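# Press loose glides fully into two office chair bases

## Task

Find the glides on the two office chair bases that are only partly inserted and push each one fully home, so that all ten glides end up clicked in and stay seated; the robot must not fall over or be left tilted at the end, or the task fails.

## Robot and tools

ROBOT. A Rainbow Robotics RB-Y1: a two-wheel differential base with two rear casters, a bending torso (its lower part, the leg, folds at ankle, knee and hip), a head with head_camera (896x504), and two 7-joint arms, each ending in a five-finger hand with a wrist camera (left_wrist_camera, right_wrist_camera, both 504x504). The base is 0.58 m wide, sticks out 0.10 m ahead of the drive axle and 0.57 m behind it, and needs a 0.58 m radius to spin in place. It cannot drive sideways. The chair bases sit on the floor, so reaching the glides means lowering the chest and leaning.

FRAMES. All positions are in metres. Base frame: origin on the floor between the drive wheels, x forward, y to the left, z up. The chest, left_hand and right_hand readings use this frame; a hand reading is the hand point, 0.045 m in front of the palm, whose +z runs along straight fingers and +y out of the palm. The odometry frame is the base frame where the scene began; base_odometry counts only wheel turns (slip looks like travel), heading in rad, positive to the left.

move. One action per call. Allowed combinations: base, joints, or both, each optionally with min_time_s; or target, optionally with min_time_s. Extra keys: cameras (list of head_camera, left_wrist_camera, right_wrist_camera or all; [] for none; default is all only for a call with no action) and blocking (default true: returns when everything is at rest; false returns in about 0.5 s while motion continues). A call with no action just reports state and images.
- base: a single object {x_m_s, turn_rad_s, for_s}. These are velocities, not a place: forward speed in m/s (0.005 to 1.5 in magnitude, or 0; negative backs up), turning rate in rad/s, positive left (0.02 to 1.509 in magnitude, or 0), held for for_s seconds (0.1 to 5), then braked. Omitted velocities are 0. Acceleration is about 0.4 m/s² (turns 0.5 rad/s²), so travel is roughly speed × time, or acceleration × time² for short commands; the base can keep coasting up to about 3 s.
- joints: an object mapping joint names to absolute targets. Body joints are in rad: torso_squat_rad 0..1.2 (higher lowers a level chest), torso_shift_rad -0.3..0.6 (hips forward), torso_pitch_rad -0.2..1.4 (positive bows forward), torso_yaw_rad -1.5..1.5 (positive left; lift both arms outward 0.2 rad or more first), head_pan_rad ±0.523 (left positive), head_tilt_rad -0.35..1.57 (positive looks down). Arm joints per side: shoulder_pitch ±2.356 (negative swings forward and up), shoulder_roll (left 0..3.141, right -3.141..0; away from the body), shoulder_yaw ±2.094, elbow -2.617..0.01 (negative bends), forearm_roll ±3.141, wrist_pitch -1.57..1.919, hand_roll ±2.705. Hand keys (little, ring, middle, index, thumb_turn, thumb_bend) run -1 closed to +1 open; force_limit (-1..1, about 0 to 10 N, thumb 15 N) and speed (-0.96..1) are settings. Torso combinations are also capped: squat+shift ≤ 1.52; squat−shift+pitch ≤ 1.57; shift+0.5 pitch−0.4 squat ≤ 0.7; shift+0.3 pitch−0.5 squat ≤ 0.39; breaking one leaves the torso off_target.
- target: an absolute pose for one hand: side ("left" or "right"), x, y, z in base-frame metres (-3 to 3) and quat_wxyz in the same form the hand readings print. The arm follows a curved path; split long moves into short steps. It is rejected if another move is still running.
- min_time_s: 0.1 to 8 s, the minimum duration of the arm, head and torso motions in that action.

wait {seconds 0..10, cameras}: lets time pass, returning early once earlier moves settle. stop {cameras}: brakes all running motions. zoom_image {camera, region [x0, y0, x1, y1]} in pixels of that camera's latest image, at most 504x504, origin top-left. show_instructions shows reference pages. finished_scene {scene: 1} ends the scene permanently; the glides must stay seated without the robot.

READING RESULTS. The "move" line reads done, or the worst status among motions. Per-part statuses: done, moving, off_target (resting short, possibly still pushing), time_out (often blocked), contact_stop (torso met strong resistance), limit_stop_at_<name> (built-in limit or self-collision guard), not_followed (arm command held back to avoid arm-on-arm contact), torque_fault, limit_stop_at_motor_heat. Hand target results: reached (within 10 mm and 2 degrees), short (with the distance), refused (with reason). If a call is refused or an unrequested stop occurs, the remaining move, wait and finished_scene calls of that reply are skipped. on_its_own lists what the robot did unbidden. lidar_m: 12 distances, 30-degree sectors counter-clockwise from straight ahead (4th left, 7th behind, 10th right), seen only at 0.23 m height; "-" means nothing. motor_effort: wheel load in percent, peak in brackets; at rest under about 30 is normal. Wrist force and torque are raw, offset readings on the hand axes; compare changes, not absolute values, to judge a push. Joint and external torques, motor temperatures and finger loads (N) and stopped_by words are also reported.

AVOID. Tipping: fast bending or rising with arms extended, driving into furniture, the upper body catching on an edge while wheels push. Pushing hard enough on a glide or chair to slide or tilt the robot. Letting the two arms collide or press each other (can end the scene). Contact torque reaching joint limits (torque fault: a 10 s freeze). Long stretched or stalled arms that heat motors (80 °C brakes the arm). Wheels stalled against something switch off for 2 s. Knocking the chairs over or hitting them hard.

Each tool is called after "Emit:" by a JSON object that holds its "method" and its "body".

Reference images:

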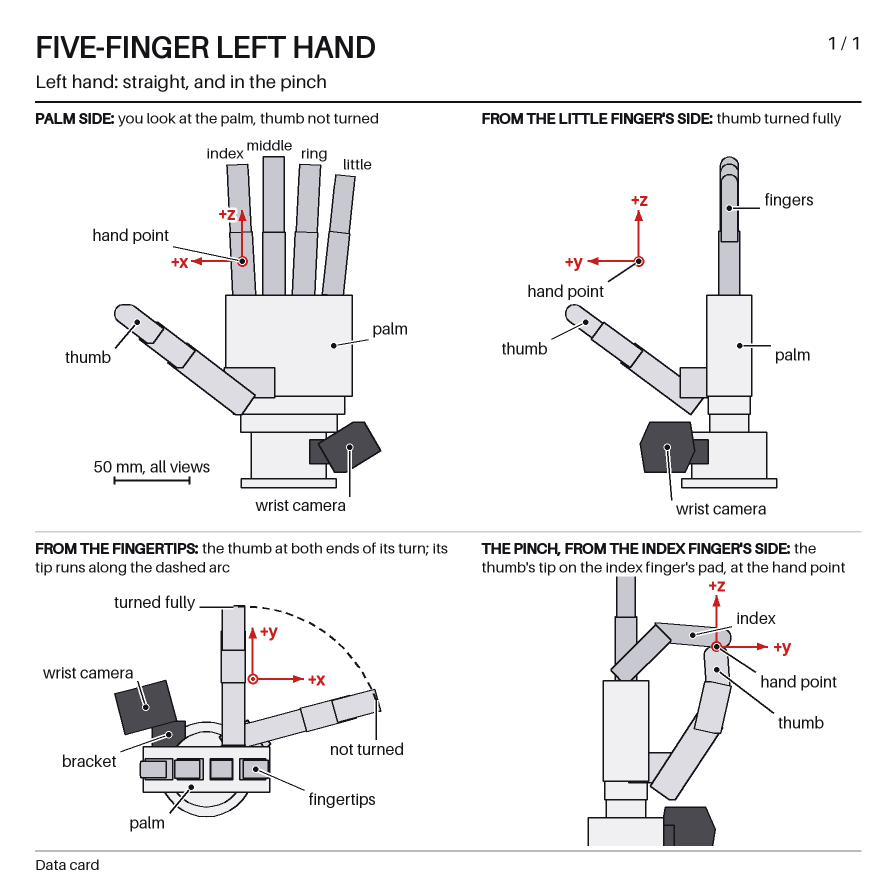

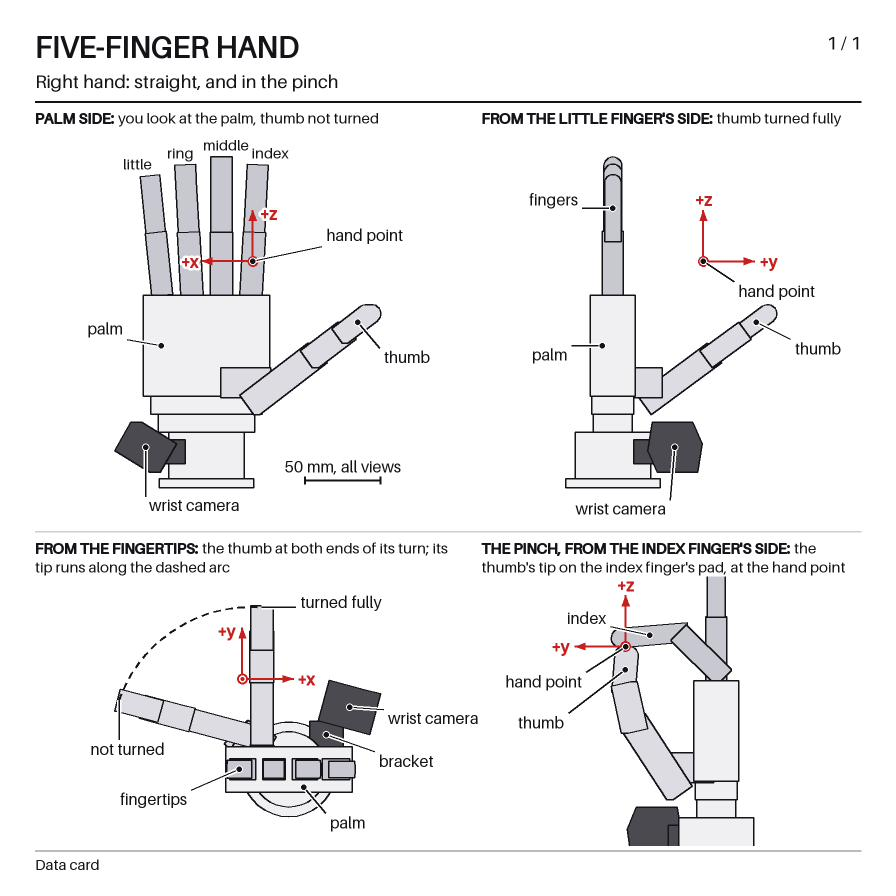

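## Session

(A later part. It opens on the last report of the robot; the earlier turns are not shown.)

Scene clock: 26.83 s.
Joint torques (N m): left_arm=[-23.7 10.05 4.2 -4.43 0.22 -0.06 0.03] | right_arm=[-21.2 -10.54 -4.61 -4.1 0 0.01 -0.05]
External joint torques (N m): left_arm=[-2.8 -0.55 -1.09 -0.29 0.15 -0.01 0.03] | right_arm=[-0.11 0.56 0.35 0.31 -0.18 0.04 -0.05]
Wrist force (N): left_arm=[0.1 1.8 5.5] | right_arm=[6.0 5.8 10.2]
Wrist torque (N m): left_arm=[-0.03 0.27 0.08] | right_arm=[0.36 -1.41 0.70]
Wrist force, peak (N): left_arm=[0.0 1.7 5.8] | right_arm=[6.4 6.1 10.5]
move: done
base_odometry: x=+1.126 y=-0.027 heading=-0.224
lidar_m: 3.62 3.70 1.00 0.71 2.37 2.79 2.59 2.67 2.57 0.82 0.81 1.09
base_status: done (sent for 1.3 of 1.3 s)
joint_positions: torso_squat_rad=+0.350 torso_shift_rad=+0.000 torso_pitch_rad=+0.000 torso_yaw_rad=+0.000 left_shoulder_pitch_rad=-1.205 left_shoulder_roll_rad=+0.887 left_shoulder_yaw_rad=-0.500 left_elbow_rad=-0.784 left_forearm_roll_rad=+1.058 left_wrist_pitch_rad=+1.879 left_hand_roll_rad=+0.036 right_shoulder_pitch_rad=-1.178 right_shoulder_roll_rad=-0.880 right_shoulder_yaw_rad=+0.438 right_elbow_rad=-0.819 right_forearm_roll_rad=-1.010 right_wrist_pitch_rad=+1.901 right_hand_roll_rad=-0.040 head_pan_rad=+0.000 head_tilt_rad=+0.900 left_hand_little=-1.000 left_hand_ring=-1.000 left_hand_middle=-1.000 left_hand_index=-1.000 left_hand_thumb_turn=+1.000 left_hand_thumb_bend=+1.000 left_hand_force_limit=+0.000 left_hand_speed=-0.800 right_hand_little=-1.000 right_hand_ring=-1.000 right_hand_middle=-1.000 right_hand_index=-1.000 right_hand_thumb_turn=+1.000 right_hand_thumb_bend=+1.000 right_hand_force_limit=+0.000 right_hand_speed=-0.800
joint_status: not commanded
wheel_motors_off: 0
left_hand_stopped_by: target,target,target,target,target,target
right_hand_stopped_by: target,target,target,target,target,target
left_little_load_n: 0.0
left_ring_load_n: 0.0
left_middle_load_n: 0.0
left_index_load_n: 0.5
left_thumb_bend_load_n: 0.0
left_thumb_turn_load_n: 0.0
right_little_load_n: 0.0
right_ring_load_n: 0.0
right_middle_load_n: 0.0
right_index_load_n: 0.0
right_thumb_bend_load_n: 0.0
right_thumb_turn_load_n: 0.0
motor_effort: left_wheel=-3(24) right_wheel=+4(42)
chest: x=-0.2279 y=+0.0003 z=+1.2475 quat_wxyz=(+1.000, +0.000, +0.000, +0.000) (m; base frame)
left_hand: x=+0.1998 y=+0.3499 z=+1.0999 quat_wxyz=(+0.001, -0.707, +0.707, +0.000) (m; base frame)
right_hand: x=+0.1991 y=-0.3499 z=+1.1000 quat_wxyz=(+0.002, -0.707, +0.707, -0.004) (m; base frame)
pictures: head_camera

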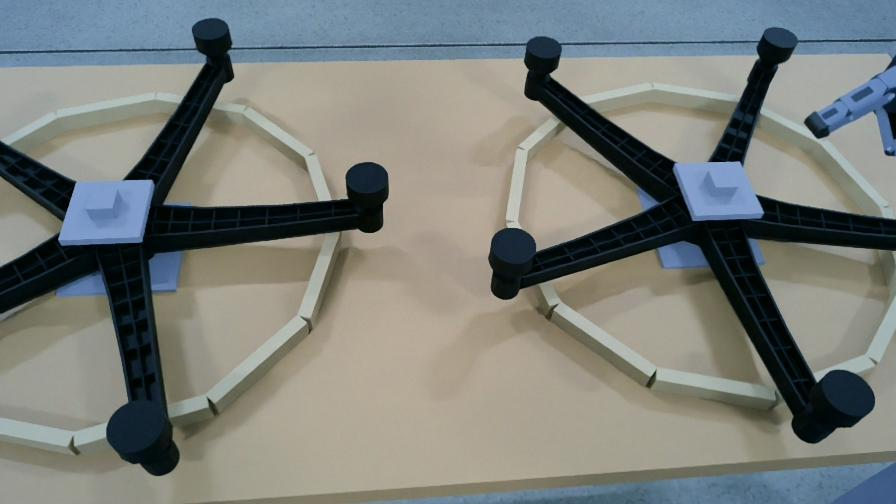

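Emit:
{"method": "move", "body": {"target": {"side": "right", "x": 0.105, "y": -0.366, "z": 0.93, "quat_wxyz": [0, -0.7071, 0.7071, 0]}, "min_time_s": 1.5}}

Emit:
{"method": "move", "body": {"target": {"side": "left", "x": 0.105, "y": 0.248, "z": 0.93, "quat_wxyz": [0, -0.7071, 0.7071, 0]}, "min_time_s": 1.5, "cameras": ["all"]}}

Scene clock: 30.30 s.
Joint torques (N m): left_arm=[-23.46 9.47 4.16 -4.28 0 -0.24 0.1] | right_arm=[-15.08 -13.98 -10.06 -4.94 -0.03 0.05 0.01]
External joint torques (N m): left_arm=[-2.55 -1.14 -1.13 -0.14 -0.07 -0.18 0.1] | right_arm=[0.17 -0.05 -2.28 -0.86 -0.2 0.06 0.01]
Wrist force (N): left_arm=[0.1 2.0 5.4] | right_arm=[6.1 6.1 10.5]
Wrist torque (N m): left_arm=[0.00 0.27 0.08] | right_arm=[0.43 -1.48 0.72]
Wrist force, peak (N): left_arm=[-0.1 2.0 5.7] | right_arm=[6.5 6.1 10.7]
move: done
base_odometry: x=+1.126 y=-0.027 heading=-0.224
lidar_m: 3.62 3.70 1.01 0.71 2.36 2.80 2.59 2.66 2.59 0.82 0.81 1.06
base_status: not commanded
joint_positions: torso_squat_rad=+0.350 torso_shift_rad=+0.000 torso_pitch_rad=+0.000 torso_yaw_rad=+0.000 left_shoulder_pitch_rad=-1.205 left_shoulder_roll_rad=+0.887 left_shoulder_yaw_rad=-0.500 left_elbow_rad=-0.784 left_forearm_roll_rad=+1.058 left_wrist_pitch_rad=+1.879 left_hand_roll_rad=+0.036 right_shoulder_pitch_rad=-0.502 right_shoulder_roll_rad=-0.960 right_shoulder_yaw_rad=+0.344 right_elbow_rad=-1.394 right_forearm_roll_rad=-1.045 right_wrist_pitch_rad=+1.658 right_hand_roll_rad=-0.214 head_pan_rad=+0.000 head_tilt_rad=+0.900 left_hand_little=-1.000 left_hand_ring=-1.000 left_hand_middle=-1.000 left_hand_index=-1.000 left_hand_thumb_turn=+1.000 left_hand_thumb_bend=+1.000 left_hand_force_limit=+0.000 left_hand_speed=-0.800 right_hand_little=-1.000 right_hand_ring=-1.000 right_hand_middle=-1.000 right_hand_index=-1.000 right_hand_thumb_turn=+1.000 right_hand_thumb_bend=+1.000 right_hand_force_limit=+0.000 right_hand_speed=-0.800
joint_status: all done
wheel_motors_off: 0
left_hand_stopped_by: target,target,target,target,target,target
right_hand_stopped_by: target,target,target,target,target,target
left_little_load_n: 0.0
left_ring_load_n: 0.0
left_middle_load_n: 0.0
left_index_load_n: 0.0
left_thumb_bend_load_n: 0.0
left_thumb_turn_load_n: 0.0
right_little_load_n: 0.0
right_ring_load_n: 0.0
right_middle_load_n: 0.0
right_index_load_n: 0.0
right_thumb_bend_load_n: -0.5
right_thumb_turn_load_n: 0.0
motor_effort: left_wheel=-3(3) right_wheel=+3(4)
chest: x=-0.2279 y=+0.0003 z=+1.2475 quat_wxyz=(+1.000, +0.000, +0.000, +0.000) (m; base frame)
left_hand: x=+0.1998 y=+0.3499 z=+1.0999 quat_wxyz=(+0.001, -0.707, +0.707, +0.000) (m; base frame)
right_hand: x=+0.1046 y=-0.3657 z=+0.9306 quat_wxyz=(-0.001, -0.707, +0.707, +0.001) (m; base frame)
right_hand_status: reached (checked arc, planned for 1.5 s): 1 mm and 0.2 deg off.
pictures: none

Scene clock: 32.13 s.
Joint torques (N m): left_arm=[-17.38 7.38 7.48 -4.84 -0.2 -0.2 -0.2] | right_arm=[-15.14 -13.97 -9.96 -4.7 0 -0.06 0.07]
External joint torques (N m): left_arm=[-1.44 -1.94 -0.55 -0.35 -0.3 -0.14 -0.2] | right_arm=[0.12 -0.04 -2.18 -0.63 -0.17 -0.05 0.07]
Wrist force (N): left_arm=[0.1 1.7 5.5] | right_arm=[5.6 5.8 10.5]
Wrist torque (N m): left_arm=[-0.03 0.29 0.13] | right_arm=[0.38 -1.39 0.67]
Wrist force, peak (N): left_arm=[0.5 2.2 5.9] | right_arm=[6.3 5.7 10.7]
move: done
base_odometry: x=+1.126 y=-0.027 heading=-0.224
lidar_m: 3.63 3.71 1.00 0.73 2.37 2.83 2.61 2.68 2.56 0.82 0.82 1.08
base_status: not commanded
joint_positions: torso_squat_rad=+0.350 torso_shift_rad=+0.000 torso_pitch_rad=+0.000 torso_yaw_rad=+0.000 left_shoulder_pitch_rad=-0.592 left_shoulder_roll_rad=+0.827 left_shoulder_yaw_rad=-0.506 left_elbow_rad=-1.600 left_forearm_roll_rad=+1.003 left_wrist_pitch_rad=+1.725 left_hand_roll_rad=+0.564 right_shoulder_pitch_rad=-0.502 right_shoulder_roll_rad=-0.960 right_shoulder_yaw_rad=+0.343 right_elbow_rad=-1.394 right_forearm_roll_rad=-1.045 right_wrist_pitch_rad=+1.658 right_hand_roll_rad=-0.214 head_pan_rad=+0.000 head_tilt_rad=+0.900 left_hand_little=-1.000 left_hand_ring=-1.000 left_hand_middle=-1.000 left_hand_index=-1.000 left_hand_thumb_turn=+1.000 left_hand_thumb_bend=+1.000 left_hand_force_limit=+0.000 left_hand_speed=-0.800 right_hand_little=-1.000 right_hand_ring=-1.000 right_hand_middle=-1.000 right_hand_index=-1.000 right_hand_thumb_turn=+1.000 right_hand_thumb_bend=+1.000 right_hand_force_limit=+0.000 right_hand_speed=-0.800
joint_status: all done
wheel_motors_off: 0
left_hand_stopped_by: target,target,target,target,target,target
right_hand_stopped_by: target,target,target,target,target,target
left_little_load_n: 0.0
left_ring_load_n: 0.0
left_middle_load_n: 0.0
left_index_load_n: 0.5
left_thumb_bend_load_n: 0.0
left_thumb_turn_load_n: 0.0
right_little_load_n: 0.0
right_ring_load_n: 0.0
right_middle_load_n: 0.0
right_index_load_n: 0.0
right_thumb_bend_load_n: 0.0
right_thumb_turn_load_n: 0.0
motor_effort: left_wheel=-3(4) right_wheel=+4(4)
chest: x=-0.2279 y=+0.0003 z=+1.2475 quat_wxyz=(+1.000, +0.000, +0.000, +0.000) (m; base frame)
left_hand: x=+0.1050 y=+0.2481 z=+0.9301 quat_wxyz=(+0.000, -0.707, +0.707, +0.000) (m; base frame)
left_hand_status: reached (checked arc, planned for 1.5 s): 0 mm and 0.0 deg off.
right_hand: x=+0.1046 y=-0.3657 z=+0.9306 quat_wxyz=(-0.001, -0.708, +0.707, +0.001) (m; base frame)
pictures: head_camera, left_wrist_camera, right_wrist_camera

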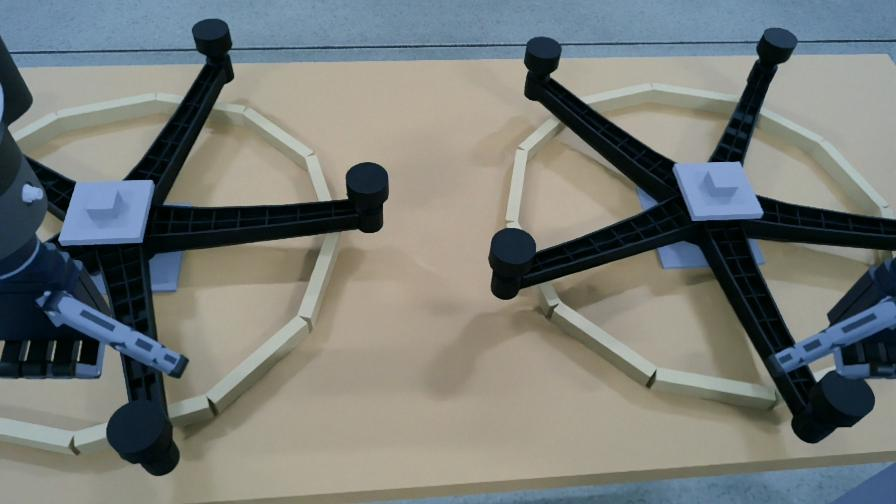

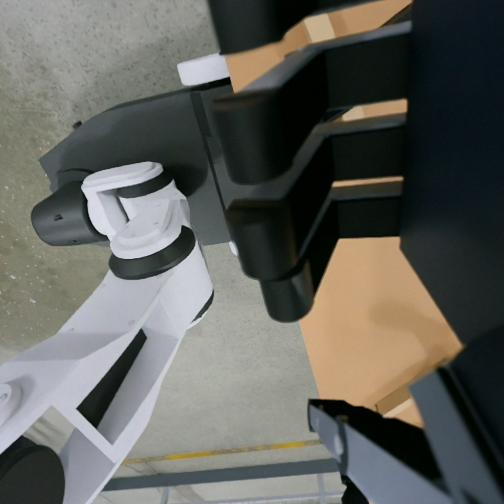

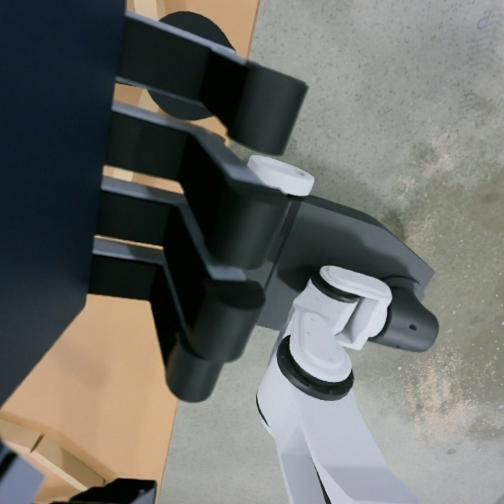

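Emit:
{"method": "move", "body": {"target": {"side": "right", "x": 0.105, "y": -0.363, "z": 0.875, "quat_wxyz": [0, -0.7071, 0.7071, 0]}, "min_time_s": 1, "cameras": ["head_camera", "right_wrist_camera"]}}

Emit:
{"method": "zoom_image", "body": {"camera": "head_camera", "region": [736, 280, 896, 480]}}

Scene clock: 34.37 s.
Joint torques (N m): left_arm=[-17.98 7.27 7.97 -4.87 0.02 -0.22 -0.02] | right_arm=[-14.6 -12.13 -7.32 -4.03 0.47 -0.01 0.25]
External joint torques (N m): left_arm=[-2.04 -2.05 -0.06 -0.38 -0.07 -0.17 -0.03] | right_arm=[0.59 1.35 -0.11 0.34 0.29 0.01 0.25]
Wrist force (N): left_arm=[0.1 1.5 5.5] | right_arm=[5.7 5.5 9.7]
Wrist torque (N m): left_arm=[-0.07 0.29 0.13] | right_arm=[0.39 -1.35 0.83]
Wrist force, peak (N): left_arm=[0.1 1.8 5.7] | right_arm=[6.2 6.2 10.6]
move: done
base_odometry: x=+1.126 y=-0.027 heading=-0.224
lidar_m: 3.63 3.71 1.00 0.71 2.37 2.85 2.59 2.68 2.58 0.82 0.82 1.07
base_status: not commanded
joint_positions: torso_squat_rad=+0.350 torso_shift_rad=+0.000 torso_pitch_rad=+0.000 torso_yaw_rad=+0.000 left_shoulder_pitch_rad=-0.592 left_shoulder_roll_rad=+0.827 left_shoulder_yaw_rad=-0.506 left_elbow_rad=-1.600 left_forearm_roll_rad=+1.003 left_wrist_pitch_rad=+1.725 left_hand_roll_rad=+0.564 right_shoulder_pitch_rad=-0.472 right_shoulder_roll_rad=-0.880 right_shoulder_yaw_rad=+0.393 right_elbow_rad=-1.284 right_forearm_roll_rad=-0.975 right_wrist_pitch_rad=+1.529 right_hand_roll_rad=-0.171 head_pan_rad=+0.000 head_tilt_rad=+0.900 left_hand_little=-1.000 left_hand_ring=-1.000 left_hand_middle=-1.000 left_hand_index=-1.000 left_hand_thumb_turn=+1.000 left_hand_thumb_bend=+1.000 left_hand_force_limit=+0.000 left_hand_speed=-0.800 right_hand_little=-1.000 right_hand_ring=-1.000 right_hand_middle=-1.000 right_hand_index=-1.000 right_hand_thumb_turn=+1.000 right_hand_thumb_bend=+1.000 right_hand_force_limit=+0.000 right_hand_speed=-0.800
joint_status: all done
wheel_motors_off: 0
left_hand_stopped_by: target,target,target,target,target,target
right_hand_stopped_by: target,target,target,target,target,target
left_little_load_n: 0.0
left_ring_load_n: 0.0
left_middle_load_n: 0.0
left_index_load_n: 0.0
left_thumb_bend_load_n: 0.0
left_thumb_turn_load_n: 0.0
right_little_load_n: 0.0
right_ring_load_n: 0.0
right_middle_load_n: 0.0
right_index_load_n: 0.0
right_thumb_bend_load_n: 0.0
right_thumb_turn_load_n: 0.0
motor_effort: left_wheel=-3(3) right_wheel=+4(4)
chest: x=-0.2279 y=+0.0003 z=+1.2475 quat_wxyz=(+1.000, +0.000, +0.000, +0.000) (m; base frame)
left_hand: x=+0.1050 y=+0.2481 z=+0.9301 quat_wxyz=(+0.000, -0.707, +0.707, +0.000) (m; base frame)
right_hand: x=+0.1046 y=-0.3629 z=+0.8753 quat_wxyz=(+0.000, -0.707, +0.707, -0.001) (m; base frame)
right_hand_status: reached (checked arc, planned for 1.0 s): 1 mm and 0.1 deg off.
pictures: head_camera, right_wrist_camera

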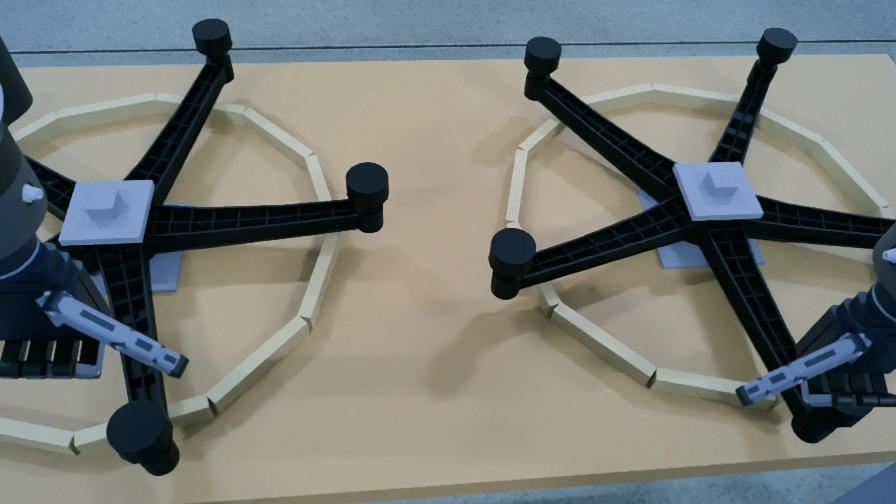

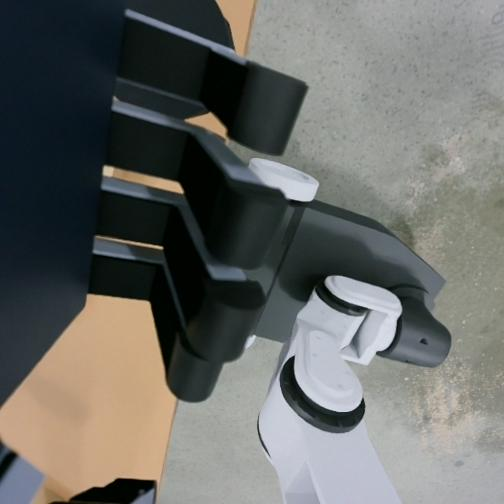

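Scaled by 2.520 from the camera's 896x504 image, which has a finer 1280x720 frame.

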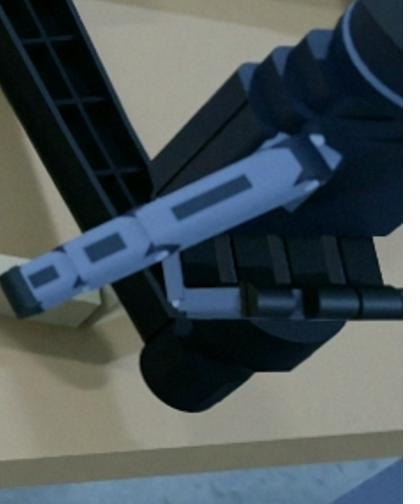

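Emit:
{"method": "move", "body": {"target": {"side": "right", "x": 0.105, "y": -0.363, "z": 0.85, "quat_wxyz": [0, -0.7071, 0.7071, 0]}, "min_time_s": 1, "cameras": ["head_camera"]}}

Emit:
{"method": "zoom_image", "body": {"camera": "head_camera", "region": [736, 280, 896, 480]}}

Scene clock: 36.00 s.
Joint torques (N m): left_arm=[-17.7 7.28 7.71 -4.8 -0.32 -0.21 -0.03] | right_arm=[-16.31 -11.66 -6.46 -4.01 0.52 -0.06 0.27]
External joint torques (N m): left_arm=[-1.75 -2.04 -0.32 -0.31 -0.41 -0.16 -0.03] | right_arm=[-1.04 1.6 0.32 0.43 0.35 -0.05 0.27]
Wrist force (N): left_arm=[0.1 1.6 5.5] | right_arm=[6.2 5.7 10.4]
Wrist torque (N m): left_arm=[-0.04 0.28 0.13] | right_arm=[0.35 -1.44 0.88]
Wrist force, peak (N): left_arm=[0.1 1.6 5.7] | right_arm=[6.2 6.2 10.6]
move: done
base_odometry: x=+1.126 y=-0.027 heading=-0.224
lidar_m: 3.62 3.71 1.01 0.70 2.38 2.85 2.61 2.67 2.57 0.83 0.82 1.08
base_status: not commanded
joint_positions: torso_squat_rad=+0.350 torso_shift_rad=+0.000 torso_pitch_rad=+0.000 torso_yaw_rad=+0.000 left_shoulder_pitch_rad=-0.592 left_shoulder_roll_rad=+0.827 left_shoulder_yaw_rad=-0.506 left_elbow_rad=-1.600 left_forearm_roll_rad=+1.003 left_wrist_pitch_rad=+1.725 left_hand_roll_rad=+0.564 right_shoulder_pitch_rad=-0.474 right_shoulder_roll_rad=-0.838 right_shoulder_yaw_rad=+0.414 right_elbow_rad=-1.199 right_forearm_roll_rad=-0.949 right_wrist_pitch_rad=+1.465 right_hand_roll_rad=-0.134 head_pan_rad=+0.000 head_tilt_rad=+0.900 left_hand_little=-1.000 left_hand_ring=-1.000 left_hand_middle=-1.000 left_hand_index=-1.000 left_hand_thumb_turn=+1.000 left_hand_thumb_bend=+1.000 left_hand_force_limit=+0.000 left_hand_speed=-0.800 right_hand_little=-1.000 right_hand_ring=-1.000 right_hand_middle=-1.000 right_hand_index=-1.000 right_hand_thumb_turn=+1.000 right_hand_thumb_bend=+1.000 right_hand_force_limit=+0.000 right_hand_speed=-0.800
joint_status: all done
wheel_motors_off: 0
left_hand_stopped_by: target,target,target,target,target,target
right_hand_stopped_by: target,target,target,target,target,target
left_little_load_n: 0.0
left_ring_load_n: 0.0
left_middle_load_n: 0.0
left_index_load_n: 0.0
left_thumb_bend_load_n: 0.0
left_thumb_turn_load_n: 0.0
right_little_load_n: 0.0
right_ring_load_n: 0.0
right_middle_load_n: 0.0
right_index_load_n: 0.0
right_thumb_bend_load_n: 0.0
right_thumb_turn_load_n: 0.0
motor_effort: left_wheel=-3(3) right_wheel=+4(4)
chest: x=-0.2279 y=+0.0003 z=+1.2475 quat_wxyz=(+1.000, +0.000, +0.000, +0.000) (m; base frame)
left_hand: x=+0.1050 y=+0.2481 z=+0.9301 quat_wxyz=(+0.000, -0.707, +0.707, +0.000) (m; base frame)
right_hand: x=+0.1048 y=-0.3630 z=+0.8500 quat_wxyz=(+0.000, -0.707, +0.707, +0.000) (m; base frame)
right_hand_status: reached (checked arc, planned for 1.0 s): 0 mm and 0.0 deg off.
pictures: head_camera

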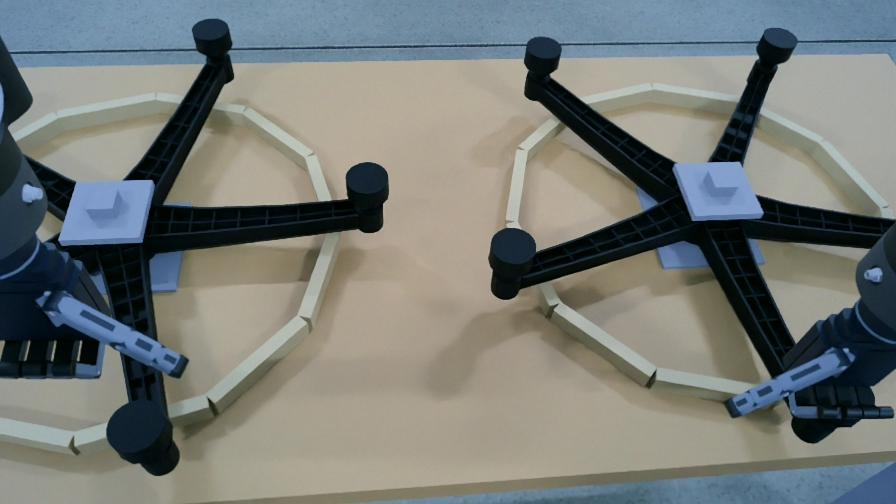

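Scaled by 2.520 from the camera's 896x504 image, which has a finer 1280x720 frame.

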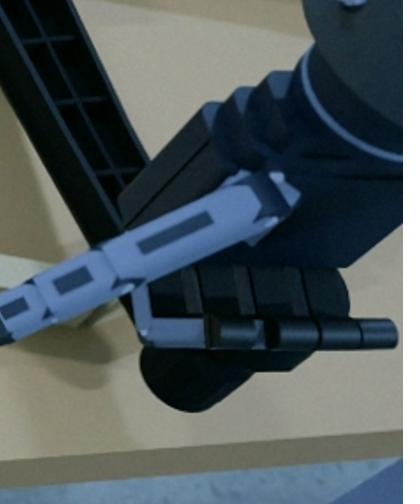

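Emit:
{"method": "move", "body": {"target": {"side": "right", "x": 0.105, "y": -0.363, "z": 0.838, "quat_wxyz": [0, -0.7071, 0.7071, 0]}, "min_time_s": 0.8}}

Emit:
{"method": "move", "body": {"target": {"side": "right", "x": 0.105, "y": -0.363, "z": 0.828, "quat_wxyz": [0, -0.7071, 0.7071, 0]}, "min_time_s": 0.8, "cameras": ["head_camera"]}}

Scene clock: 37.27 s.
Joint torques (N m): left_arm=[-17.45 7.67 7.8 -5.11 -0.33 -0.38 -0.09] | right_arm=[-15.9 -11.11 -5.93 -4.04 0.63 -0.44 0.27]
External joint torques (N m): left_arm=[-1.51 -1.65 -0.23 -0.62 -0.43 -0.32 -0.09] | right_arm=[-0.61 2.04 0.64 0.41 0.45 -0.43 0.27]
Wrist force (N): left_arm=[0.1 1.7 5.5] | right_arm=[6.1 6.9 8.5]
Wrist torque (N m): left_arm=[-0.03 0.29 0.12] | right_arm=[0.41 -1.36 0.96]
Wrist force, peak (N): left_arm=[0.1 1.7 5.6] | right_arm=[6.2 6.0 10.6]
move: done
base_odometry: x=+1.126 y=-0.027 heading=-0.224
lidar_m: 3.64 3.71 1.00 0.72 2.37 2.83 2.61 2.66 2.58 0.82 0.81 1.08
base_status: not commanded
joint_positions: torso_squat_rad=+0.350 torso_shift_rad=+0.000 torso_pitch_rad=+0.000 torso_yaw_rad=+0.000 left_shoulder_pitch_rad=-0.592 left_shoulder_roll_rad=+0.827 left_shoulder_yaw_rad=-0.506 left_elbow_rad=-1.600 left_forearm_roll_rad=+1.003 left_wrist_pitch_rad=+1.725 left_hand_roll_rad=+0.564 right_shoulder_pitch_rad=-0.473 right_shoulder_roll_rad=-0.819 right_shoulder_yaw_rad=+0.424 right_elbow_rad=-1.162 right_forearm_roll_rad=-0.937 right_wrist_pitch_rad=+1.436 right_hand_roll_rad=-0.119 head_pan_rad=+0.000 head_tilt_rad=+0.900 left_hand_little=-1.000 left_hand_ring=-1.000 left_hand_middle=-1.000 left_hand_index=-1.000 left_hand_thumb_turn=+1.000 left_hand_thumb_bend=+1.000 left_hand_force_limit=+0.000 left_hand_speed=-0.800 right_hand_little=-1.000 right_hand_ring=-1.000 right_hand_middle=-1.000 right_hand_index=-1.000 right_hand_thumb_turn=+1.000 right_hand_thumb_bend=+1.000 right_hand_force_limit=+0.000 right_hand_speed=-0.800
joint_status: all done
wheel_motors_off: 0
left_hand_stopped_by: target,target,target,target,target,target
right_hand_stopped_by: target,target,target,target,target,target
left_little_load_n: 0.0
left_ring_load_n: 0.0
left_middle_load_n: 0.0
left_index_load_n: 0.0
left_thumb_bend_load_n: 0.0
left_thumb_turn_load_n: 0.0
right_little_load_n: -1.0
right_ring_load_n: 0.0
right_middle_load_n: 0.0
right_index_load_n: 0.0
right_thumb_bend_load_n: 0.0
right_thumb_turn_load_n: 0.0
motor_effort: left_wheel=-3(3) right_wheel=+4(4)
chest: x=-0.2279 y=+0.0003 z=+1.2475 quat_wxyz=(+1.000, +0.000, +0.000, +0.000) (m; base frame)
left_hand: x=+0.1050 y=+0.2481 z=+0.9301 quat_wxyz=(+0.000, -0.707, +0.707, +0.000) (m; base frame)
right_hand: x=+0.1044 y=-0.3630 z=+0.8385 quat_wxyz=(+0.000, -0.707, +0.707, +0.000) (m; base frame)
right_hand_status: reached (checked arc, planned for 0.8 s): 1 mm and 0.1 deg off.
pictures: none

Scene clock: 38.67 s.
Joint torques (N m): left_arm=[-17.69 7.27 7.43 -5.04 -0.24 -0.4 -0.03] | right_arm=[-7.83 -2.58 -1.58 -0.48 0.66 -6.94 0.86]
External joint torques (N m): left_arm=[-1.72 -2.03 -0.61 -0.54 -0.34 -0.34 -0.03] | right_arm=[7.55 10.51 4.81 3.97 0.48 -6.82 0.86]
Wrist force (N): left_arm=[0.1 1.5 5.6] | right_arm=[1.3 25.8 -47.2]
Wrist torque (N m): left_arm=[-0.07 0.29 0.14] | right_arm=[2.19 1.96 1.93]
Wrist force, peak (N): left_arm=[0.0 1.6 5.8] | right_arm=[0.7 28.0 -51.3]
move: done
base_odometry: x=+1.126 y=-0.027 heading=-0.224
lidar_m: 3.63 3.71 1.00 0.73 2.37 2.83 2.61 2.66 2.58 0.81 0.81 1.07
base_status: not commanded
joint_positions: torso_squat_rad=+0.350 torso_shift_rad=-0.001 torso_pitch_rad=-0.001 torso_yaw_rad=+0.000 left_shoulder_pitch_rad=-0.592 left_shoulder_roll_rad=+0.827 left_shoulder_yaw_rad=-0.506 left_elbow_rad=-1.600 left_forearm_roll_rad=+1.003 left_wrist_pitch_rad=+1.725 left_hand_roll_rad=+0.564 right_shoulder_pitch_rad=-0.478 right_shoulder_roll_rad=-0.802 right_shoulder_yaw_rad=+0.430 right_elbow_rad=-1.124 right_forearm_roll_rad=-0.928 right_wrist_pitch_rad=+1.410 right_hand_roll_rad=-0.103 head_pan_rad=+0.000 head_tilt_rad=+0.900 left_hand_little=-1.000 left_hand_ring=-1.000 left_hand_middle=-1.000 left_hand_index=-1.000 left_hand_thumb_turn=+1.000 left_hand_thumb_bend=+1.000 left_hand_force_limit=+0.000 left_hand_speed=-0.800 right_hand_little=-1.002 right_hand_ring=-1.000 right_hand_middle=-1.000 right_hand_index=-1.000 right_hand_thumb_turn=+1.000 right_hand_thumb_bend=+1.000 right_hand_force_limit=+0.000 right_hand_speed=-0.800
joint_status: all done
wheel_motors_off: 0
left_hand_stopped_by: target,target,target,target,target,target
right_hand_stopped_by: target,target,target,target,target,target
left_little_load_n: 0.0
left_ring_load_n: 0.0
left_middle_load_n: 0.0
left_index_load_n: 0.0
left_thumb_bend_load_n: 0.0
left_thumb_turn_load_n: 0.0
right_little_load_n: -23.5
right_ring_load_n: 0.0
right_middle_load_n: 0.0
right_index_load_n: 0.0
right_thumb_bend_load_n: 0.0
right_thumb_turn_load_n: 0.0
motor_effort: left_wheel=-3(4) right_wheel=+14(15)
chest: x=-0.2288 y=+0.0008 z=+1.2475 quat_wxyz=(+1.000, -0.001, -0.001, +0.000) (m; base frame)
left_hand: x=+0.1046 y=+0.2483 z=+0.9302 quat_wxyz=(+0.000, -0.707, +0.707, -0.001) (m; base frame)
right_hand: x=+0.1052 y=-0.3639 z=+0.8306 quat_wxyz=(+0.000, -0.707, +0.707, -0.003) (m; base frame)
right_hand_status: reached (checked arc, planned for 0.8 s): 3 mm and 0.3 deg off.
pictures: head_camera

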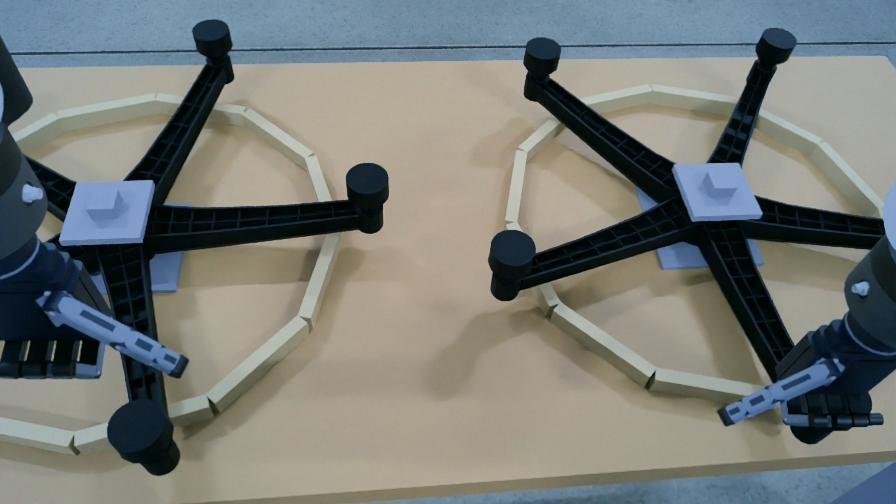

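Emit:
{"method": "move", "body": {"target": {"side": "right", "x": 0.105, "y": -0.375, "z": 0.845, "quat_wxyz": [0, -0.7071, 0.7071, 0]}, "min_time_s": 0.6}}

Emit:
{"method": "move", "body": {"target": {"side": "right", "x": 0.105, "y": -0.375, "z": 0.835, "quat_wxyz": [0, -0.7071, 0.7071, 0]}, "min_time_s": 0.6}}

Emit:
{"method": "move", "body": {"target": {"side": "right", "x": 0.105, "y": -0.375, "z": 0.828, "quat_wxyz": [0, -0.7071, 0.7071, 0]}, "min_time_s": 0.6, "cameras": ["head_camera"]}}

Emit:
{"method": "zoom_image", "body": {"camera": "head_camera", "region": [736, 280, 896, 480]}}

Scene clock: 40.43 s.
Joint torques (N m): left_arm=[-17.56 7.35 6.82 -4.8 -0.37 -0.2 -0.11] | right_arm=[-16.22 -13.7 -8.65 -5.11 -0.12 0.1 0.25]
External joint torques (N m): left_arm=[-1.62 -1.97 -1.22 -0.31 -0.47 -0.14 -0.11] | right_arm=[-0.86 -0.13 -2.12 -0.75 -0.3 0.1 0.25]
Wrist force (N): left_arm=[0.2 1.7 5.5] | right_arm=[6.3 5.8 10.0]
Wrist torque (N m): left_arm=[-0.04 0.27 0.14] | right_arm=[0.39 -1.46 0.88]
Wrist force, peak (N): left_arm=[0.1 1.7 5.7] | right_arm=[1.6 26.0 -46.3]
move: done
base_odometry: x=+1.126 y=-0.027 heading=-0.224
lidar_m: 3.62 3.71 0.99 0.72 2.37 2.84 2.61 2.68 2.57 0.82 0.81 1.09
base_status: not commanded
joint_positions: torso_squat_rad=+0.350 torso_shift_rad=+0.000 torso_pitch_rad=+0.000 torso_yaw_rad=+0.000 left_shoulder_pitch_rad=-0.592 left_shoulder_roll_rad=+0.827 left_shoulder_yaw_rad=-0.506 left_elbow_rad=-1.600 left_forearm_roll_rad=+1.003 left_wrist_pitch_rad=+1.725 left_hand_roll_rad=+0.564 right_shoulder_pitch_rad=-0.484 right_shoulder_roll_rad=-0.834 right_shoulder_yaw_rad=+0.413 right_elbow_rad=-1.131 right_forearm_roll_rad=-0.954 right_wrist_pitch_rad=+1.438 right_hand_roll_rad=-0.082 head_pan_rad=+0.000 head_tilt_rad=+0.900 left_hand_little=-1.000 left_hand_ring=-1.000 left_hand_middle=-1.000 left_hand_index=-1.000 left_hand_thumb_turn=+1.000 left_hand_thumb_bend=+1.000 left_hand_force_limit=+0.000 left_hand_speed=-0.800 right_hand_little=-1.000 right_hand_ring=-1.000 right_hand_middle=-1.000 right_hand_index=-1.000 right_hand_thumb_turn=+1.000 right_hand_thumb_bend=+1.000 right_hand_force_limit=+0.000 right_hand_speed=-0.800
joint_status: all done
wheel_motors_off: 0
left_hand_stopped_by: target,target,target,target,target,target
right_hand_stopped_by: target,target,target,target,target,target
left_little_load_n: 0.0
left_ring_load_n: 0.0
left_middle_load_n: 0.0
left_index_load_n: 0.0
left_thumb_bend_load_n: 0.0
left_thumb_turn_load_n: 0.0
right_little_load_n: 0.0
right_ring_load_n: 0.0
right_middle_load_n: 0.0
right_index_load_n: 0.0
right_thumb_bend_load_n: 0.0
right_thumb_turn_load_n: 0.0
motor_effort: left_wheel=-3(4) right_wheel=+13(14)
chest: x=-0.2282 y=+0.0004 z=+1.2475 quat_wxyz=(+1.000, +0.000, +0.000, +0.000) (m; base frame)
left_hand: x=+0.1049 y=+0.2481 z=+0.9302 quat_wxyz=(+0.000, -0.707, +0.707, +0.000) (m; base frame)
right_hand: x=+0.1051 y=-0.3748 z=+0.8436 quat_wxyz=(+0.000, -0.707, +0.707, +0.001) (m; base frame)
right_hand_status: reached (checked arc, planned for 0.6 s): 1 mm and 0.1 deg off.
pictures: none

Scene clock: 41.37 s.
Joint torques (N m): left_arm=[-17.49 7.26 7.71 -4.85 -0.36 -0.24 -0.37] | right_arm=[-14.29 -11.43 -5.68 -3.8 0.48 -0.27 0.25]
External joint torques (N m): left_arm=[-1.54 -2.06 -0.32 -0.36 -0.45 -0.18 -0.37] | right_arm=[1.05 2.07 0.7 0.57 0.3 -0.26 0.25]
Wrist force (N): left_arm=[0.0 1.6 5.4] | right_arm=[6.3 5.9 8.5]
Wrist torque (N m): left_arm=[-0.06 0.29 0.13] | right_arm=[0.39 -1.33 0.91]
Wrist force, peak (N): left_arm=[0.2 1.8 5.7] | right_arm=[6.6 6.2 10.3]
move: done
base_odometry: x=+1.126 y=-0.027 heading=-0.224
lidar_m: 3.62 3.69 1.02 0.71 2.37 2.84 2.61 2.67 2.58 0.83 0.81 1.07
base_status: not commanded
joint_positions: torso_squat_rad=+0.350 torso_shift_rad=+0.000 torso_pitch_rad=+0.000 torso_yaw_rad=+0.000 left_shoulder_pitch_rad=-0.592 left_shoulder_roll_rad=+0.827 left_shoulder_yaw_rad=-0.506 left_elbow_rad=-1.600 left_forearm_roll_rad=+1.003 left_wrist_pitch_rad=+1.725 left_hand_roll_rad=+0.564 right_shoulder_pitch_rad=-0.482 right_shoulder_roll_rad=-0.821 right_shoulder_yaw_rad=+0.418 right_elbow_rad=-1.106 right_forearm_roll_rad=-0.945 right_wrist_pitch_rad=+1.415 right_hand_roll_rad=-0.072 head_pan_rad=+0.000 head_tilt_rad=+0.900 left_hand_little=-1.000 left_hand_ring=-1.000 left_hand_middle=-1.000 left_hand_index=-1.000 left_hand_thumb_turn=+1.000 left_hand_thumb_bend=+1.000 left_hand_force_limit=+0.000 left_hand_speed=-0.800 right_hand_little=-1.000 right_hand_ring=-1.000 right_hand_middle=-1.000 right_hand_index=-1.000 right_hand_thumb_turn=+1.000 right_hand_thumb_bend=+1.000 right_hand_force_limit=+0.000 right_hand_speed=-0.800
joint_status: all done
wheel_motors_off: 0
left_hand_stopped_by: target,target,target,target,target,target
right_hand_stopped_by: target,target,target,target,target,target
left_little_load_n: 0.0
left_ring_load_n: 0.0
left_middle_load_n: 0.0
left_index_load_n: 0.0
left_thumb_bend_load_n: 0.0
left_thumb_turn_load_n: 0.0
right_little_load_n: -0.5
right_ring_load_n: 0.0
right_middle_load_n: 0.0
right_index_load_n: 0.0
right_thumb_bend_load_n: 0.0
right_thumb_turn_load_n: 0.0
motor_effort: left_wheel=-3(4) right_wheel=+13(13)
chest: x=-0.2282 y=+0.0004 z=+1.2475 quat_wxyz=(+1.000, +0.000, +0.000, +0.000) (m; base frame)
left_hand: x=+0.1049 y=+0.2481 z=+0.9302 quat_wxyz=(+0.000, -0.707, +0.707, +0.000) (m; base frame)
right_hand: x=+0.1049 y=-0.3750 z=+0.8354 quat_wxyz=(+0.000, -0.707, +0.707, +0.000) (m; base frame)
right_hand_status: reached (checked arc, planned for 0.6 s): 0 mm and 0.0 deg off.
pictures: none

Scene clock: 42.30 s.
Joint torques (N m): left_arm=[-17.6 7.14 7.84 -4.99 -0.22 -0.21 -0.29] | right_arm=[-5.36 -1.44 0.36 1.24 1.44 -7.34 0.86]
External joint torques (N m): left_arm=[-1.63 -2.15 -0.19 -0.49 -0.32 -0.14 -0.29] | right_arm=[10.07 12.04 6.61 5.59 1.26 -7.33 0.86]
Wrist force (N): left_arm=[0.1 1.7 5.4] | right_arm=[-0.7 26.2 -55.9]
Wrist torque (N m): left_arm=[-0.03 0.28 0.13] | right_arm=[2.40 2.06 1.77]
Wrist force, peak (N): left_arm=[0.1 1.8 5.7] | right_arm=[-0.4 26.3 -57.0]
move: done
base_odometry: x=+1.126 y=-0.027 heading=-0.224
lidar_m: 3.63 3.70 0.99 0.72 2.37 2.84 2.61 2.67 2.58 0.83 0.82 1.08
base_status: not commanded
joint_positions: torso_squat_rad=+0.350 torso_shift_rad=-0.001 torso_pitch_rad=-0.001 torso_yaw_rad=+0.000 left_shoulder_pitch_rad=-0.592 left_shoulder_roll_rad=+0.827 left_shoulder_yaw_rad=-0.506 left_elbow_rad=-1.600 left_forearm_roll_rad=+1.003 left_wrist_pitch_rad=+1.725 left_hand_roll_rad=+0.564 right_shoulder_pitch_rad=-0.488 right_shoulder_roll_rad=-0.810 right_shoulder_yaw_rad=+0.422 right_elbow_rad=-1.079 right_forearm_roll_rad=-0.940 right_wrist_pitch_rad=+1.398 right_hand_roll_rad=-0.061 head_pan_rad=+0.000 head_tilt_rad=+0.900 left_hand_little=-1.000 left_hand_ring=-1.000 left_hand_middle=-1.000 left_hand_index=-1.000 left_hand_thumb_turn=+1.000 left_hand_thumb_bend=+1.000 left_hand_force_limit=+0.000 left_hand_speed=-0.800 right_hand_little=-1.002 right_hand_ring=-1.001 right_hand_middle=-1.000 right_hand_index=-1.000 right_hand_thumb_turn=+1.000 right_hand_thumb_bend=+1.000 right_hand_force_limit=+0.000 right_hand_speed=-0.800
joint_status: all done
wheel_motors_off: 0
left_hand_stopped_by: target,target,target,target,target,target
right_hand_stopped_by: target,target,target,target,target,target
left_little_load_n: 0.0
left_ring_load_n: 0.0
left_middle_load_n: 0.5
left_index_load_n: 0.0
left_thumb_bend_load_n: 0.0
left_thumb_turn_load_n: 0.0
right_little_load_n: -20.0
right_ring_load_n: -7.0
right_middle_load_n: 0.0
right_index_load_n: 0.0
right_thumb_bend_load_n: 0.0
right_thumb_turn_load_n: 0.0
motor_effort: left_wheel=-3(4) right_wheel=+12(13)
chest: x=-0.2288 y=+0.0009 z=+1.2475 quat_wxyz=(+1.000, -0.001, -0.001, +0.000) (m; base frame)
left_hand: x=+0.1046 y=+0.2483 z=+0.9302 quat_wxyz=(+0.000, -0.707, +0.707, -0.001) (m; base frame)
right_hand: x=+0.1060 y=-0.3757 z=+0.8307 quat_wxyz=(+0.001, -0.707, +0.707, -0.002) (m; base frame)
right_hand_status: reached (checked arc, planned for 0.6 s): 3 mm and 0.3 deg off.
pictures: head_camera

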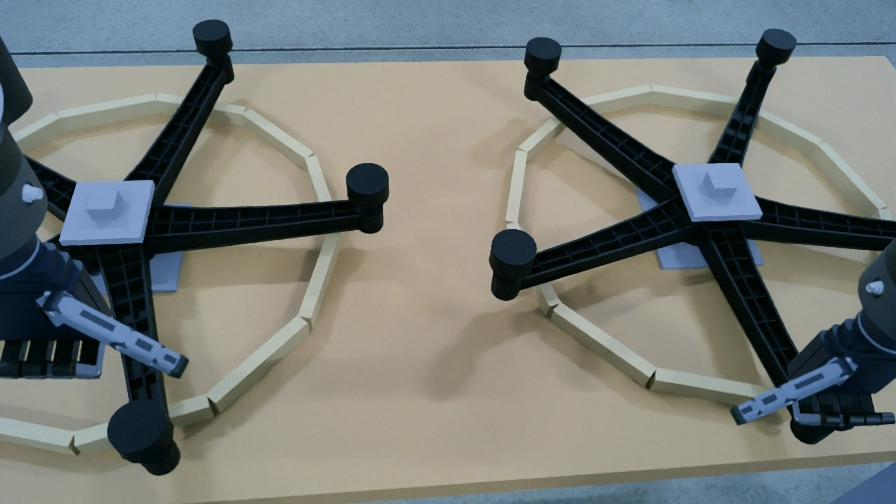

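Scaled by 2.520 from the camera's 896x504 image, which has a finer 1280x720 frame.

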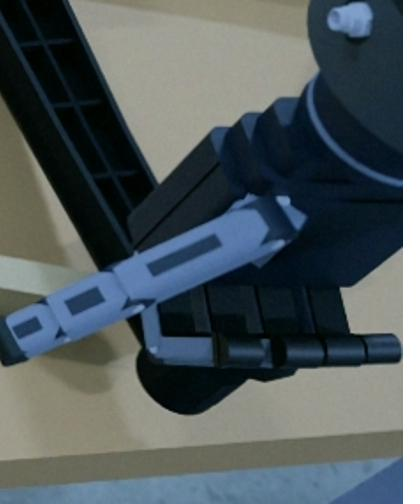

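Emit:
{"method": "zoom_image", "body": {"camera": "head_camera", "region": [80, 380, 200, 500]}}

Emit:
{"method": "zoom_image", "body": {"camera": "head_camera", "region": [320, 150, 420, 250]}}

Emit:
{"method": "zoom_image", "body": {"camera": "head_camera", "region": [470, 210, 570, 310]}}

Emit:
{"method": "zoom_image", "body": {"camera": "head_camera", "region": [500, 20, 600, 120]}}

Emit:
{"method": "zoom_image", "body": {"camera": "head_camera", "region": [730, 10, 830, 110]}}

Emit:
{"method": "zoom_image", "body": {"camera": "head_camera", "region": [170, 0, 270, 100]}}

Scaled by 4.200 from the camera's 896x504 image, which has a finer 1280x720 frame.

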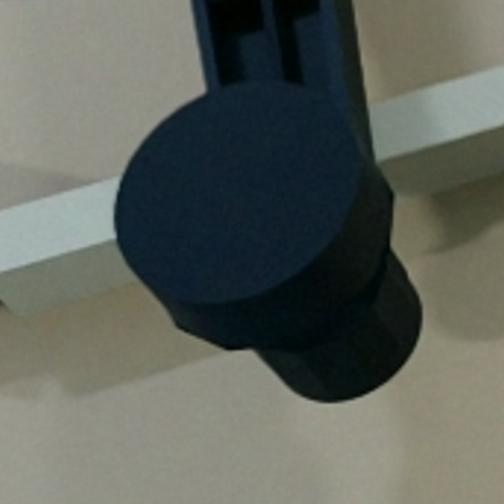

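Scaled by 5.040 from the camera's 896x504 image, which has a finer 1280x720 frame.

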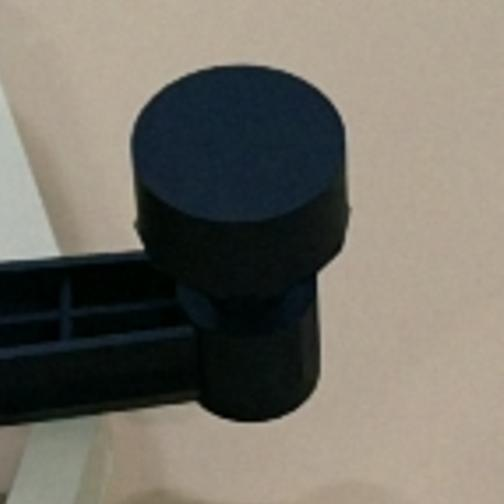

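Scaled by 5.040 from the camera's 896x504 image, which has a finer 1280x720 frame.

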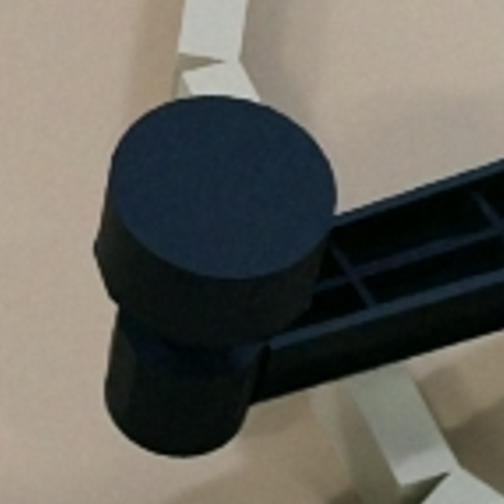

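Scaled by 5.040 from the camera's 896x504 image, which has a finer 1280x720 frame.

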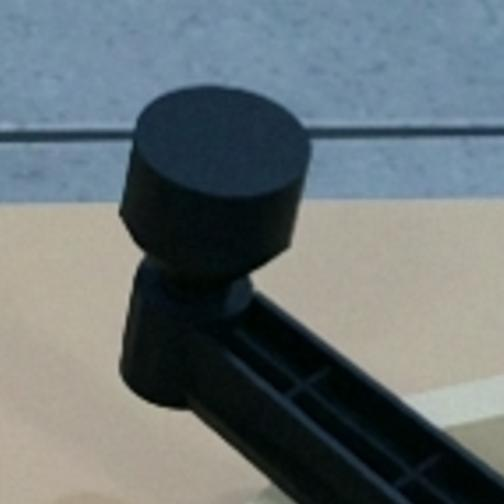

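Scaled by 5.040 from the camera's 896x504 image, which has a finer 1280x720 frame.

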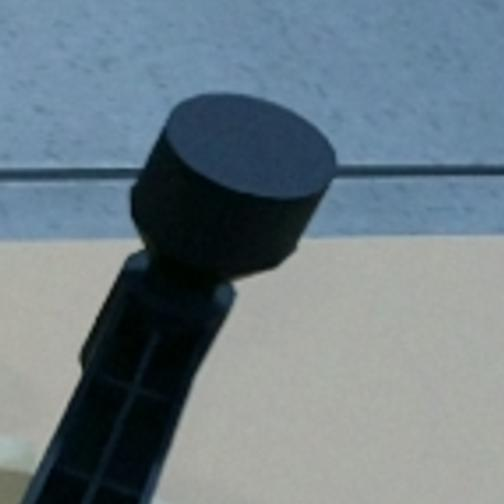

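Scaled by 5.040 from the camera's 896x504 image, which has a finer 1280x720 frame.

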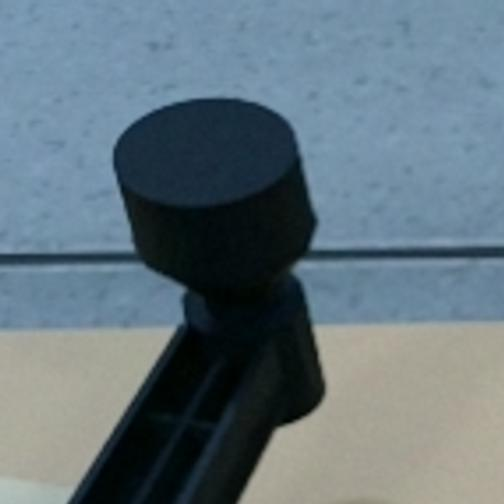

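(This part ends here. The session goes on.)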